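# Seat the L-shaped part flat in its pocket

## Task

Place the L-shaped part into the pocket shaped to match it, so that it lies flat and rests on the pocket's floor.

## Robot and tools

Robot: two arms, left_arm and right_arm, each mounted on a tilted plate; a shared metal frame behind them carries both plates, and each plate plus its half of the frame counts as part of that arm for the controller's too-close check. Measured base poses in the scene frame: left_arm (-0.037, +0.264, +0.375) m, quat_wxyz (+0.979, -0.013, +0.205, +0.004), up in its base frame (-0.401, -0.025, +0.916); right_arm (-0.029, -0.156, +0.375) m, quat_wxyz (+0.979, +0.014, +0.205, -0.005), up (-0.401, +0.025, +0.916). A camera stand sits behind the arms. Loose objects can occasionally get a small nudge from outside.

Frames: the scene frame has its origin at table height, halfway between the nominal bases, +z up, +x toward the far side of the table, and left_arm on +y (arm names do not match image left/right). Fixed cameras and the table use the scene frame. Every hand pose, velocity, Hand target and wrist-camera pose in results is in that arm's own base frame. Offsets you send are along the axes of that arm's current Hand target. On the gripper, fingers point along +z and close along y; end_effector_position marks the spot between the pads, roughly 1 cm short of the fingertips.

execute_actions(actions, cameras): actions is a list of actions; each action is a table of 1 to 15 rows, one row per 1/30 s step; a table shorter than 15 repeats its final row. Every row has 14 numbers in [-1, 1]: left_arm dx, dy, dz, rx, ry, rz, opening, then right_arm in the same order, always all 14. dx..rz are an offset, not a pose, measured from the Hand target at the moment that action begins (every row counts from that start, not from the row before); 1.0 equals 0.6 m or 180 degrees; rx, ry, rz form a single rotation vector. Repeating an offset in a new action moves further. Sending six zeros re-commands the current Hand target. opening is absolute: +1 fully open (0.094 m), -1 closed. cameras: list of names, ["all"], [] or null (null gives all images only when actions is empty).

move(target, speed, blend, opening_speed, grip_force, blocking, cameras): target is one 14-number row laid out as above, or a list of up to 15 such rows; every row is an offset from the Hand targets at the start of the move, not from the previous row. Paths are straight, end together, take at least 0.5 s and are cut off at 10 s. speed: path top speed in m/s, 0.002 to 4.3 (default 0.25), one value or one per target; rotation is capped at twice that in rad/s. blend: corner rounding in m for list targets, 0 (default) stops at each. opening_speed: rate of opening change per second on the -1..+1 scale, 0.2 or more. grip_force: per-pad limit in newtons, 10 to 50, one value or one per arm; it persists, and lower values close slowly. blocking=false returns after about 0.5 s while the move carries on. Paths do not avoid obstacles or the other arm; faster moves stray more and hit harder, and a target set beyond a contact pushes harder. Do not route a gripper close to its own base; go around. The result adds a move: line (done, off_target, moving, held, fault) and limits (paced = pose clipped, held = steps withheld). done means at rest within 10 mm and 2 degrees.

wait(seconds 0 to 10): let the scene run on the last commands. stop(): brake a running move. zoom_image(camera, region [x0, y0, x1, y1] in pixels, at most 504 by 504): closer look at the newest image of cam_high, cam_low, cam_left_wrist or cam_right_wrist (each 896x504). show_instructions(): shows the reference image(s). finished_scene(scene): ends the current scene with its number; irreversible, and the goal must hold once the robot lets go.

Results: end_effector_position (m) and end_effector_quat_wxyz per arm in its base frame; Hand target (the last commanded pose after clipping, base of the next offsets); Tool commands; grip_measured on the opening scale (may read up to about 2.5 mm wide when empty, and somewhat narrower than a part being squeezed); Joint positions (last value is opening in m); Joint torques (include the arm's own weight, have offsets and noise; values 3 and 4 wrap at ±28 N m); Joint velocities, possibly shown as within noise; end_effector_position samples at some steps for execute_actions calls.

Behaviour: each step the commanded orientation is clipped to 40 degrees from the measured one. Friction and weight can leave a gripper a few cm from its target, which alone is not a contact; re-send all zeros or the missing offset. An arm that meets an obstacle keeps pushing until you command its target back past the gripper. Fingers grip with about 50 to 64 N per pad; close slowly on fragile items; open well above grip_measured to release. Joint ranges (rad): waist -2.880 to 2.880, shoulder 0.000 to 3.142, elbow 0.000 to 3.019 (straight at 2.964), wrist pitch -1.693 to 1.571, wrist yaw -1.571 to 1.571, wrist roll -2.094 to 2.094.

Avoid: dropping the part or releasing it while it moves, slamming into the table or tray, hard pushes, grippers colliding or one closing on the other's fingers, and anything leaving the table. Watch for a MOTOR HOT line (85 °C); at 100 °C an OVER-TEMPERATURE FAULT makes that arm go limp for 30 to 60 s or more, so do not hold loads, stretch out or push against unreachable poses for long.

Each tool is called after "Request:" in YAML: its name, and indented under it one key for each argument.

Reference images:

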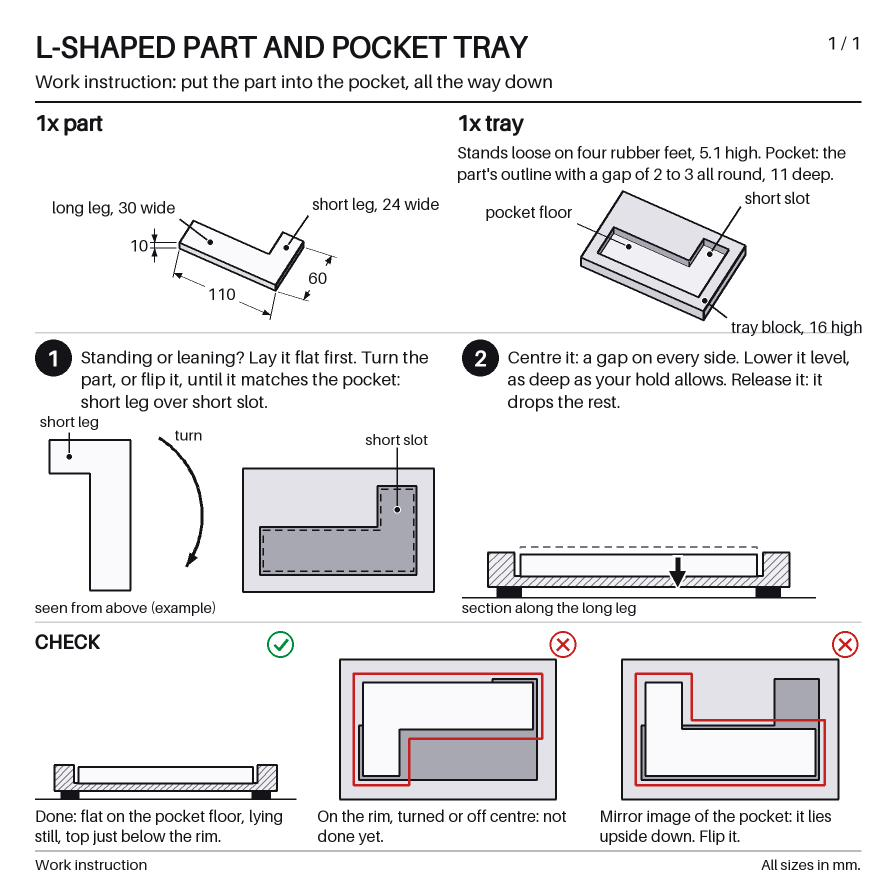

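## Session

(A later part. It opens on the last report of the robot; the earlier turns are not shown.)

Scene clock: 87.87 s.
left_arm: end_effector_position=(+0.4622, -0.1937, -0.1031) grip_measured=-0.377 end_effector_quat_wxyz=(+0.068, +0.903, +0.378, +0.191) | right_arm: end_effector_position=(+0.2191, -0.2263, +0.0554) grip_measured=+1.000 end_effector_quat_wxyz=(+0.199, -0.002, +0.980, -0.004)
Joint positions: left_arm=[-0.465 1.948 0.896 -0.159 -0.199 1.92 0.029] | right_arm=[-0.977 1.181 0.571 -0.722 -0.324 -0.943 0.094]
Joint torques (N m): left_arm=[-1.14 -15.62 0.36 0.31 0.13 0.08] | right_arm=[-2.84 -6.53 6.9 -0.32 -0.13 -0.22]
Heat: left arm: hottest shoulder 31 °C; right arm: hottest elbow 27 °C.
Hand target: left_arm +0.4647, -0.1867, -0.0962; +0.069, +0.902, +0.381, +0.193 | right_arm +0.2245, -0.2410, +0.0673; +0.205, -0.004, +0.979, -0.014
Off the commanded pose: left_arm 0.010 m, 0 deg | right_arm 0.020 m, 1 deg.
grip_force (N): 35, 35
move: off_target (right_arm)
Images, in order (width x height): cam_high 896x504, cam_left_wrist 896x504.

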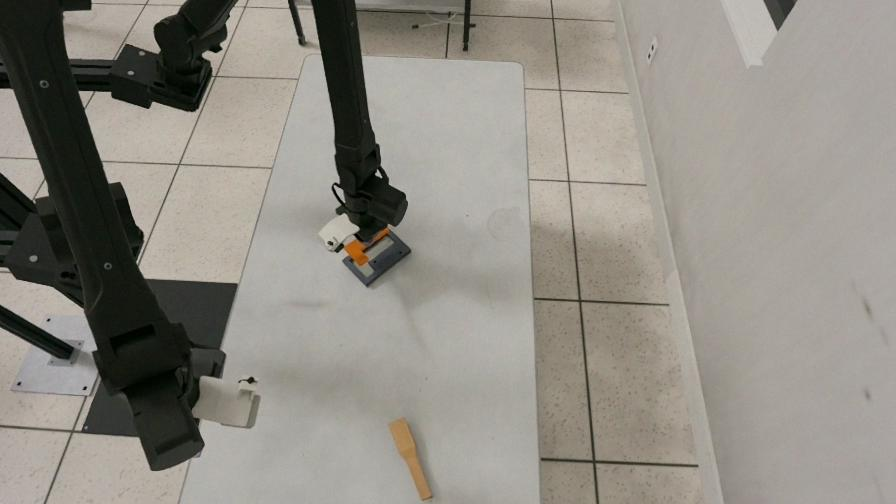

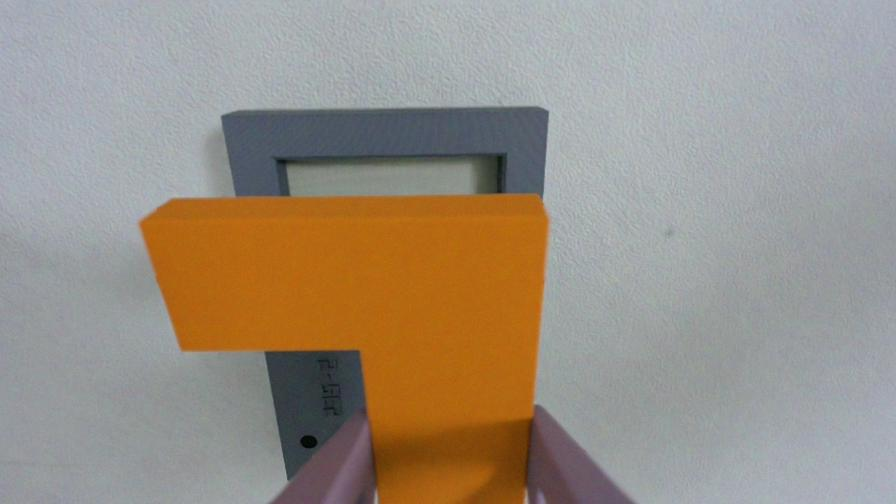

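Request:
move:
  target:
    - [0.0142,0.0067,0.0917,0,0,-0.0039,-0.55,0,0,0,0,0,0,1]
  speed: 0.08
  cameras: ["cam_left_wrist"]

Request:
zoom_image:
  camera: "cam_left_wrist"
  region: [100, 130, 400, 370]

Request:
zoom_image:
  camera: "cam_left_wrist"
  region: [360, 130, 660, 370]

Scene clock: 93.10 s.
left_arm: end_effector_position=(+0.4884, -0.1878, -0.1398) grip_measured=-0.377 end_effector_quat_wxyz=(+0.069, +0.901, +0.383, +0.191) | right_arm: end_effector_position=(+0.2191, -0.2263, +0.0554) grip_measured=+1.000 end_effector_quat_wxyz=(+0.199, -0.002, +0.980, -0.004)
Joint positions: left_arm=[-0.428 2.071 0.966 -0.099 -0.185 1.944 0.029] | right_arm=[-0.977 1.181 0.571 -0.722 -0.324 -0.943 0.094]
Joint torques (N m): left_arm=[-1.32 -14.04 0.83 1.05 0.11 0.09] | right_arm=[-2.9 -6.36 6.95 -0.16 -0.15 -0.2]
Heat: left arm: hottest shoulder 32 °C; right arm: hottest elbow 27 °C.
Hand target: left_arm +0.4948, -0.1822, -0.1430; +0.070, +0.899, +0.387, +0.193 | right_arm +0.2245, -0.2410, +0.0673; +0.205, -0.004, +0.979, -0.014
Off the commanded pose: left_arm 0.009 m, 0 deg | right_arm 0.020 m, 1 deg.
grip_force (N): 35, 35
move: off_target (right_arm)
Images, in order (width x height): cam_left_wrist 896x504.

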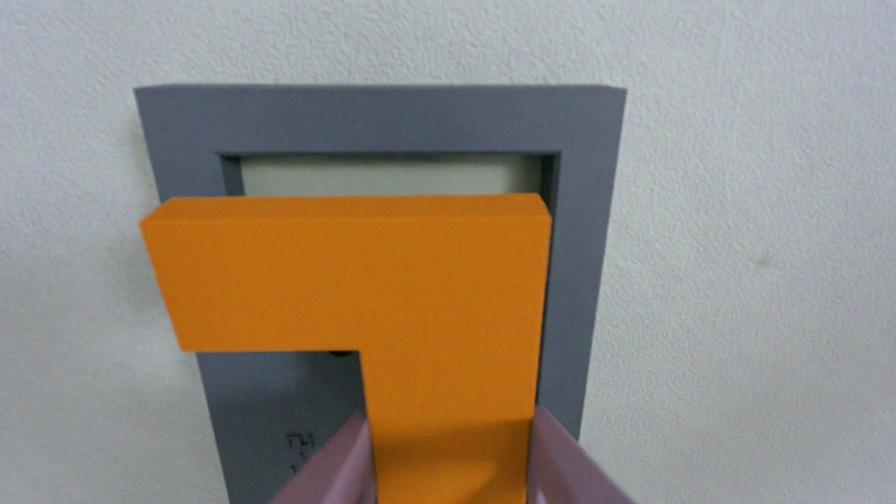

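Scaled by 1.680 from the camera's 896x504 image, which has a finer 1280x720 frame.

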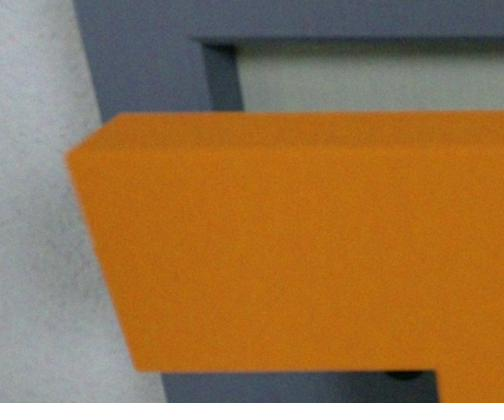

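Scaled by 1.680 from the camera's 896x504 image, which has a finer 1280x720 frame.

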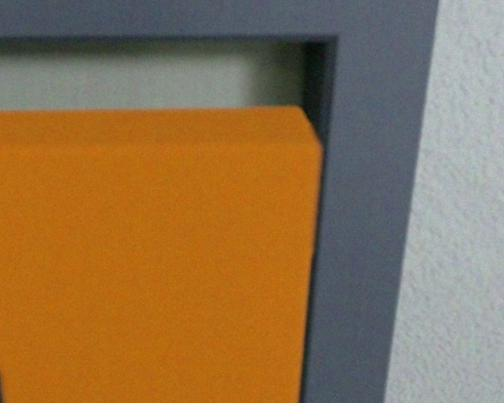

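Request:
move:
  target:
    - [-0.008,-0.0083,0.0167,0,0,0,-0.55,0,0,0,0,0,0,1]
  speed: 0.05
  cameras: ["cam_left_wrist"]

Request:
zoom_image:
  camera: "cam_left_wrist"
  region: [100, 130, 400, 370]

Request:
zoom_image:
  camera: "cam_left_wrist"
  region: [360, 130, 660, 370]

Scene clock: 95.77 s.
left_arm: end_effector_position=(+0.4879, -0.1875, -0.1506) grip_measured=-0.377 end_effector_quat_wxyz=(+0.070, +0.901, +0.383, +0.192) | right_arm: end_effector_position=(+0.2191, -0.2263, +0.0554) grip_measured=+1.000 end_effector_quat_wxyz=(+0.199, -0.002, +0.980, -0.004)
Joint positions: left_arm=[-0.428 2.097 0.966 -0.07 -0.185 1.944 0.029] | right_arm=[-0.977 1.181 0.571 -0.722 -0.324 -0.943 0.094]
Joint torques (N m): left_arm=[-1.38 -13.98 0.42 1.1 0.11 0.08] | right_arm=[-3.08 -6.24 6.87 -0.23 -0.13 -0.21]
Heat: left arm: hottest shoulder 31 °C; right arm: hottest elbow 27 °C.
Hand target: left_arm +0.4924, -0.1820, -0.1550; +0.070, +0.899, +0.387, +0.193 | right_arm +0.2245, -0.2410, +0.0673; +0.205, -0.004, +0.979, -0.014
Off the commanded pose: left_arm 0.008 m, 0 deg | right_arm 0.020 m, 1 deg.
grip_force (N): 35, 35
move: off_target (right_arm)
Images, in order (width x height): cam_left_wrist 896x504.

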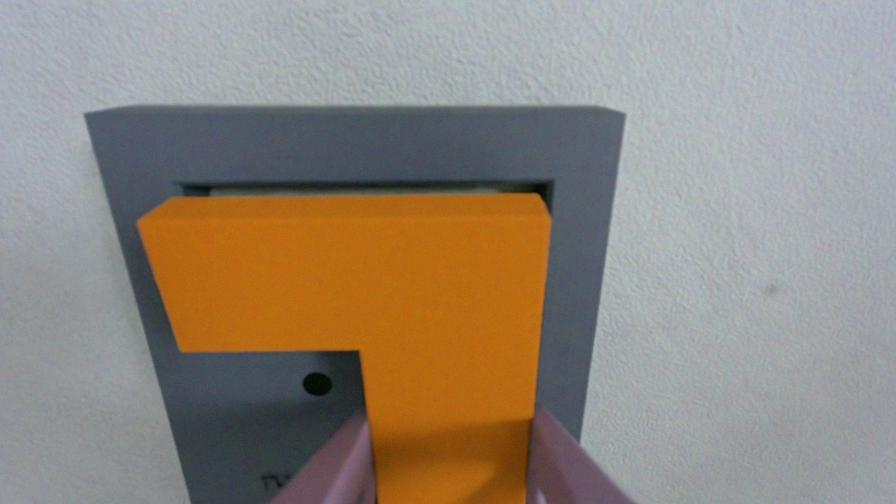

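Scaled by 1.680 from the camera's 896x504 image, which has a finer 1280x720 frame.

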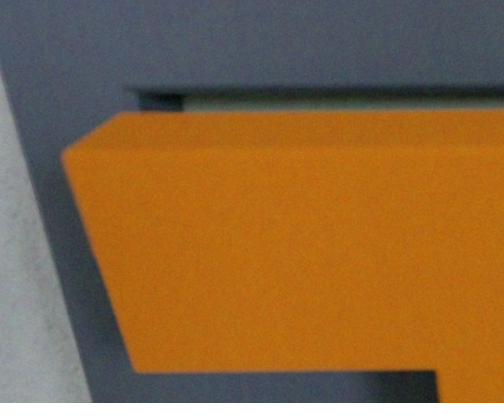

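Scaled by 1.680 from the camera's 896x504 image, which has a finer 1280x720 frame.

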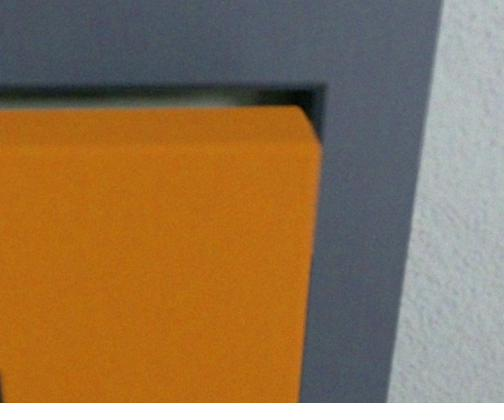

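Request:
move:
  target:
    - [0.0025,-0.002,0.0092,0,0,0,-0.55,0,0,0,0,0,0,1]
  speed: 0.04
  cameras: ["cam_left_wrist", "cam_low"]

Request:
zoom_image:
  camera: "cam_left_wrist"
  region: [100, 130, 400, 370]

Request:
zoom_image:
  camera: "cam_left_wrist"
  region: [360, 130, 660, 370]

Request:
zoom_image:
  camera: "cam_low"
  region: [450, 260, 530, 310]

Scene clock: 97.77 s.
left_arm: end_effector_position=(+0.4899, -0.1868, -0.1547) grip_measured=-0.377 end_effector_quat_wxyz=(+0.071, +0.901, +0.383, +0.192) | right_arm: end_effector_position=(+0.2191, -0.2263, +0.0554) grip_measured=+1.000 end_effector_quat_wxyz=(+0.199, -0.002, +0.980, -0.004)
Joint positions: left_arm=[-0.424 2.11 0.971 -0.06 -0.184 1.949 0.029] | right_arm=[-0.977 1.181 0.571 -0.722 -0.324 -0.943 0.094]
Joint torques (N m): left_arm=[-1.14 -13.63 0.43 1.11 0.12 0.09] | right_arm=[-2.61 -6.24 6.89 -0.25 -0.16 -0.22]
Heat: left arm: hottest shoulder 31 °C; right arm: hottest elbow 27 °C.
Hand target: left_arm +0.4950, -0.1800, -0.1597; +0.070, +0.899, +0.386, +0.193 | right_arm +0.2245, -0.2410, +0.0673; +0.205, -0.004, +0.979, -0.014
Off the commanded pose: left_arm 0.010 m, 1 deg | right_arm 0.020 m, 1 deg.
grip_force (N): 35, 35
move: off_target (right_arm)
Images, in order (width x height): cam_low 896x504, cam_left_wrist 896x504.

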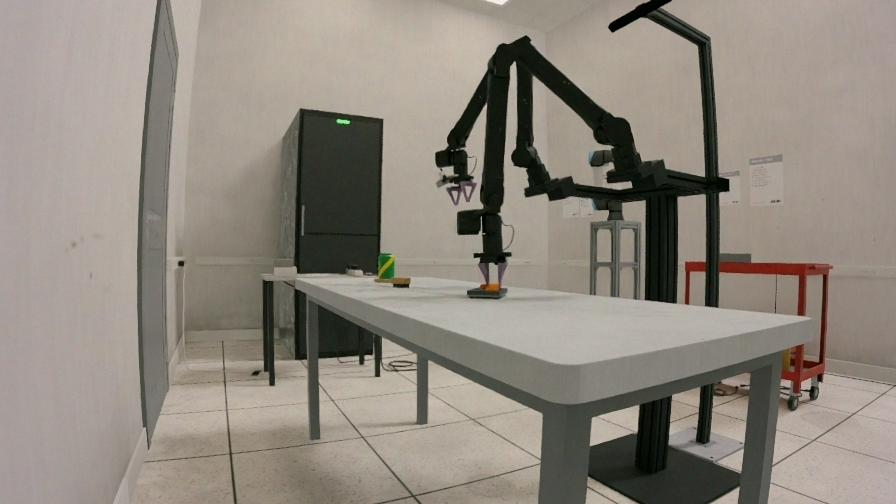

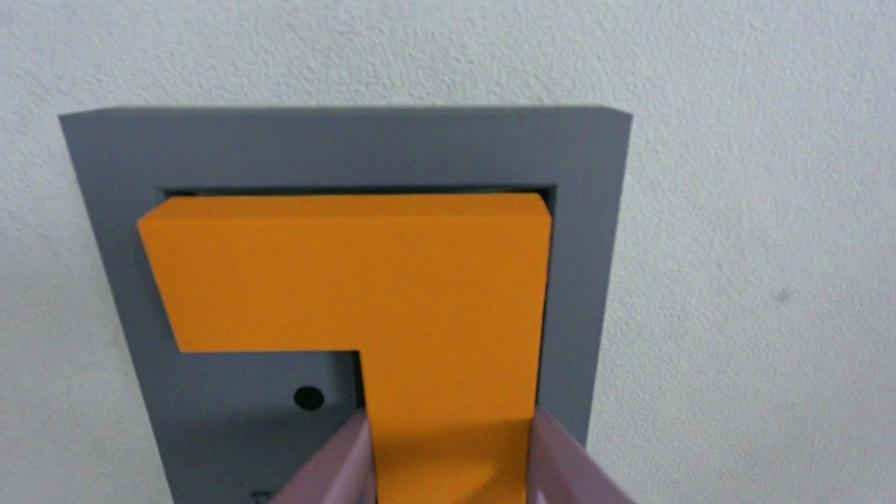

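Scaled by 1.680 from the camera's 896x504 image, which has a finer 1280x720 frame.

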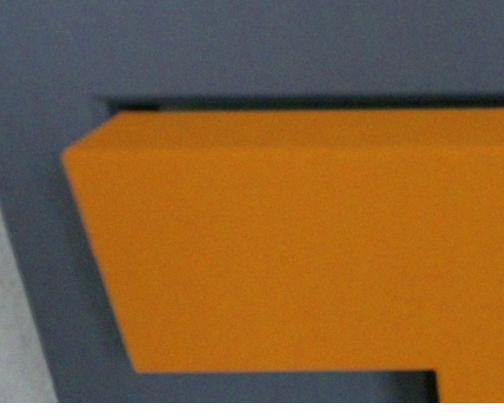

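Scaled by 1.680 from the camera's 896x504 image, which has a finer 1280x720 frame.

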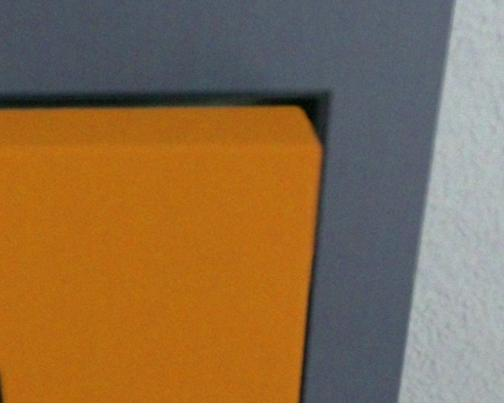

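Scaled by 6.300 from the camera's 896x504 image, which has a finer 1280x720 frame.

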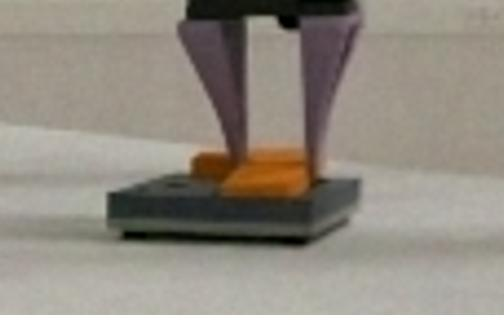

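Request:
move:
  target:
    - [0.0,0.0,0.004,0,0,0,-0.55,0,0,0,0,0,0,1]
  speed: 0.03
  cameras: ["cam_left_wrist", "cam_low"]

Request:
zoom_image:
  camera: "cam_low"
  region: [450, 260, 530, 310]

Scene clock: 99.70 s.
left_arm: end_effector_position=(+0.4910, -0.1869, -0.1568) grip_measured=-0.377 end_effector_quat_wxyz=(+0.071, +0.901, +0.383, +0.192) | right_arm: end_effector_position=(+0.2191, -0.2263, +0.0554) grip_measured=+1.000 end_effector_quat_wxyz=(+0.199, -0.002, +0.980, -0.004)
Joint positions: left_arm=[-0.423 2.116 0.975 -0.057 -0.183 1.95 0.029] | right_arm=[-0.977 1.181 0.571 -0.722 -0.324 -0.943 0.094]
Joint torques (N m): left_arm=[-1.26 -13.98 0.35 1.05 0.13 0.09] | right_arm=[-2.9 -6.36 6.84 -0.21 -0.13 -0.22]
Heat: left arm: hottest shoulder 31 °C; right arm: hottest elbow 27 °C.
Hand target: left_arm +0.4959, -0.1799, -0.1620; +0.070, +0.899, +0.387, +0.193 | right_arm +0.2245, -0.2410, +0.0673; +0.205, -0.004, +0.979, -0.014
Off the commanded pose: left_arm 0.010 m, 1 deg | right_arm 0.020 m, 1 deg.
grip_force (N): 35, 35
move: off_target (right_arm)
Images, in order (width x height): cam_low 896x504, cam_left_wrist 896x504.

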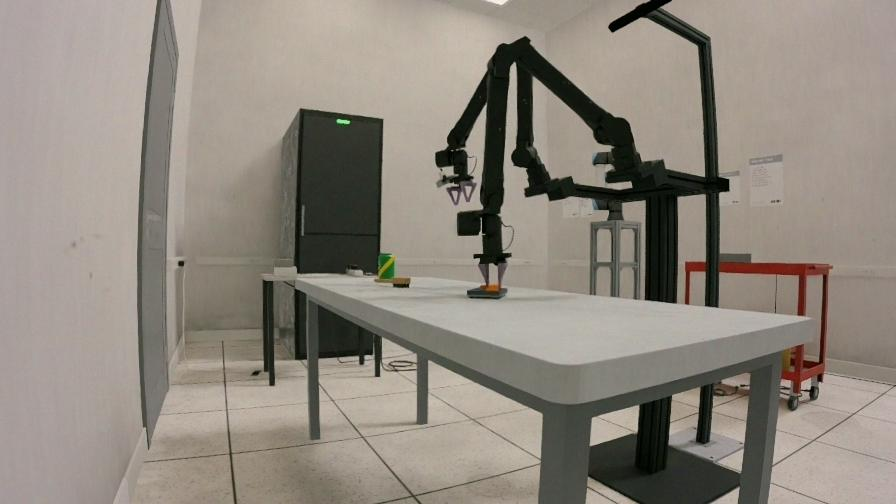

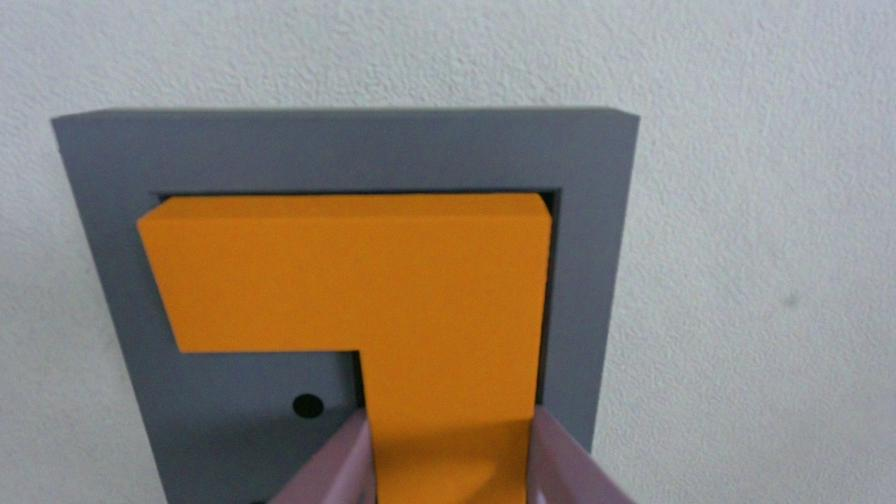

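Scaled by 6.300 from the camera's 896x504 image, which has a finer 1280x720 frame.

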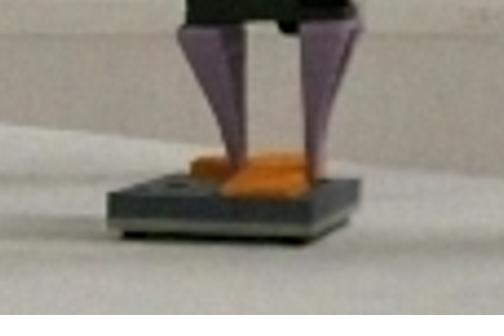

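Request:
move:
  target:
    - [0.0,0.0,-0.005,0,0,0,-0.1,0,0,0,0,0,0,1]
    - [0.0,0.0,-0.17,0,0,0,-0.1,0,0,0,0,0,0,1]
  speed: [0.03, 0.12]
  opening_speed: 0.4
  cameras: ["cam_left_wrist", "cam_low"]

Request:
zoom_image:
  camera: "cam_low"
  region: [450, 260, 530, 310]

Scene clock: 103.07 s.
left_arm: end_effector_position=(+0.4596, -0.1762, -0.0726) grip_measured=-0.102 end_effector_quat_wxyz=(+0.069, +0.898, +0.390, +0.193) | right_arm: end_effector_position=(+0.2191, -0.2263, +0.0554) grip_measured=+1.000 end_effector_quat_wxyz=(+0.199, -0.002, +0.980, -0.004)
Joint positions: left_arm=[-0.433 1.855 0.867 -0.216 -0.194 1.925 0.042] | right_arm=[-0.977 1.181 0.571 -0.722 -0.324 -0.943 0.094]
Joint torques (N m): left_arm=[-3.25 -15.15 0.85 0.4 -0.09 -0.09] | right_arm=[-2.96 -6.3 6.89 -0.34 -0.14 -0.22]
Heat: left arm: hottest shoulder 32 °C; right arm: hottest elbow 27 °C.
Hand target: left_arm +0.4551, -0.1823, -0.0685; +0.070, +0.899, +0.387, +0.193 | right_arm +0.2245, -0.2410, +0.0673; +0.205, -0.004, +0.979, -0.014
Off the commanded pose: left_arm 0.009 m, 0 deg | right_arm 0.020 m, 1 deg.
grip_force (N): 35, 35
move: off_target (right_arm)
Images, in order (width x height): cam_low 896x504, cam_left_wrist 896x504.

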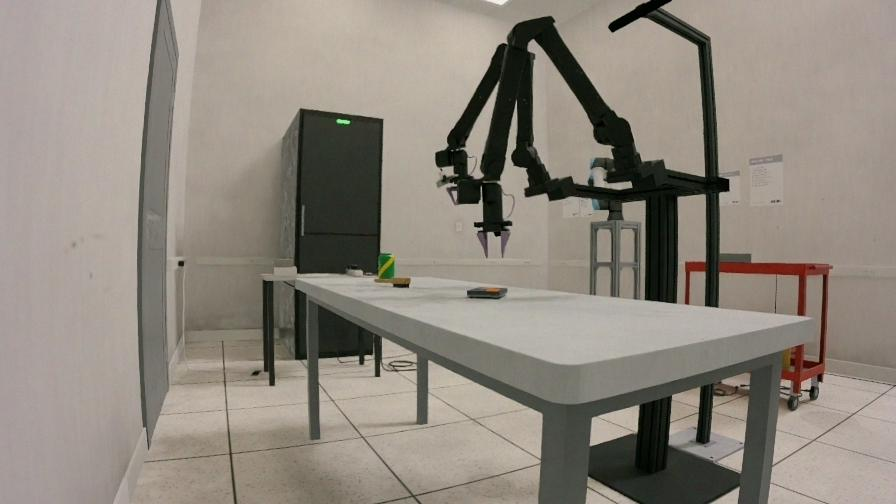

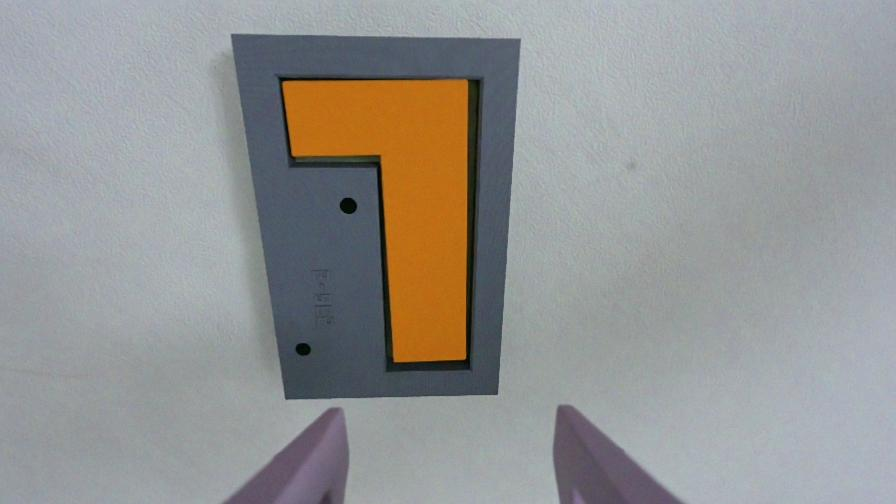

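Scaled by 6.300 from the camera's 896x504 image, which has a finer 1280x720 frame.

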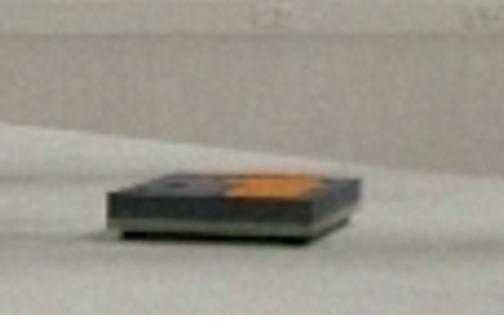

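Request:
finished_scene:
  scene: 2

The scene is finished: the task was done.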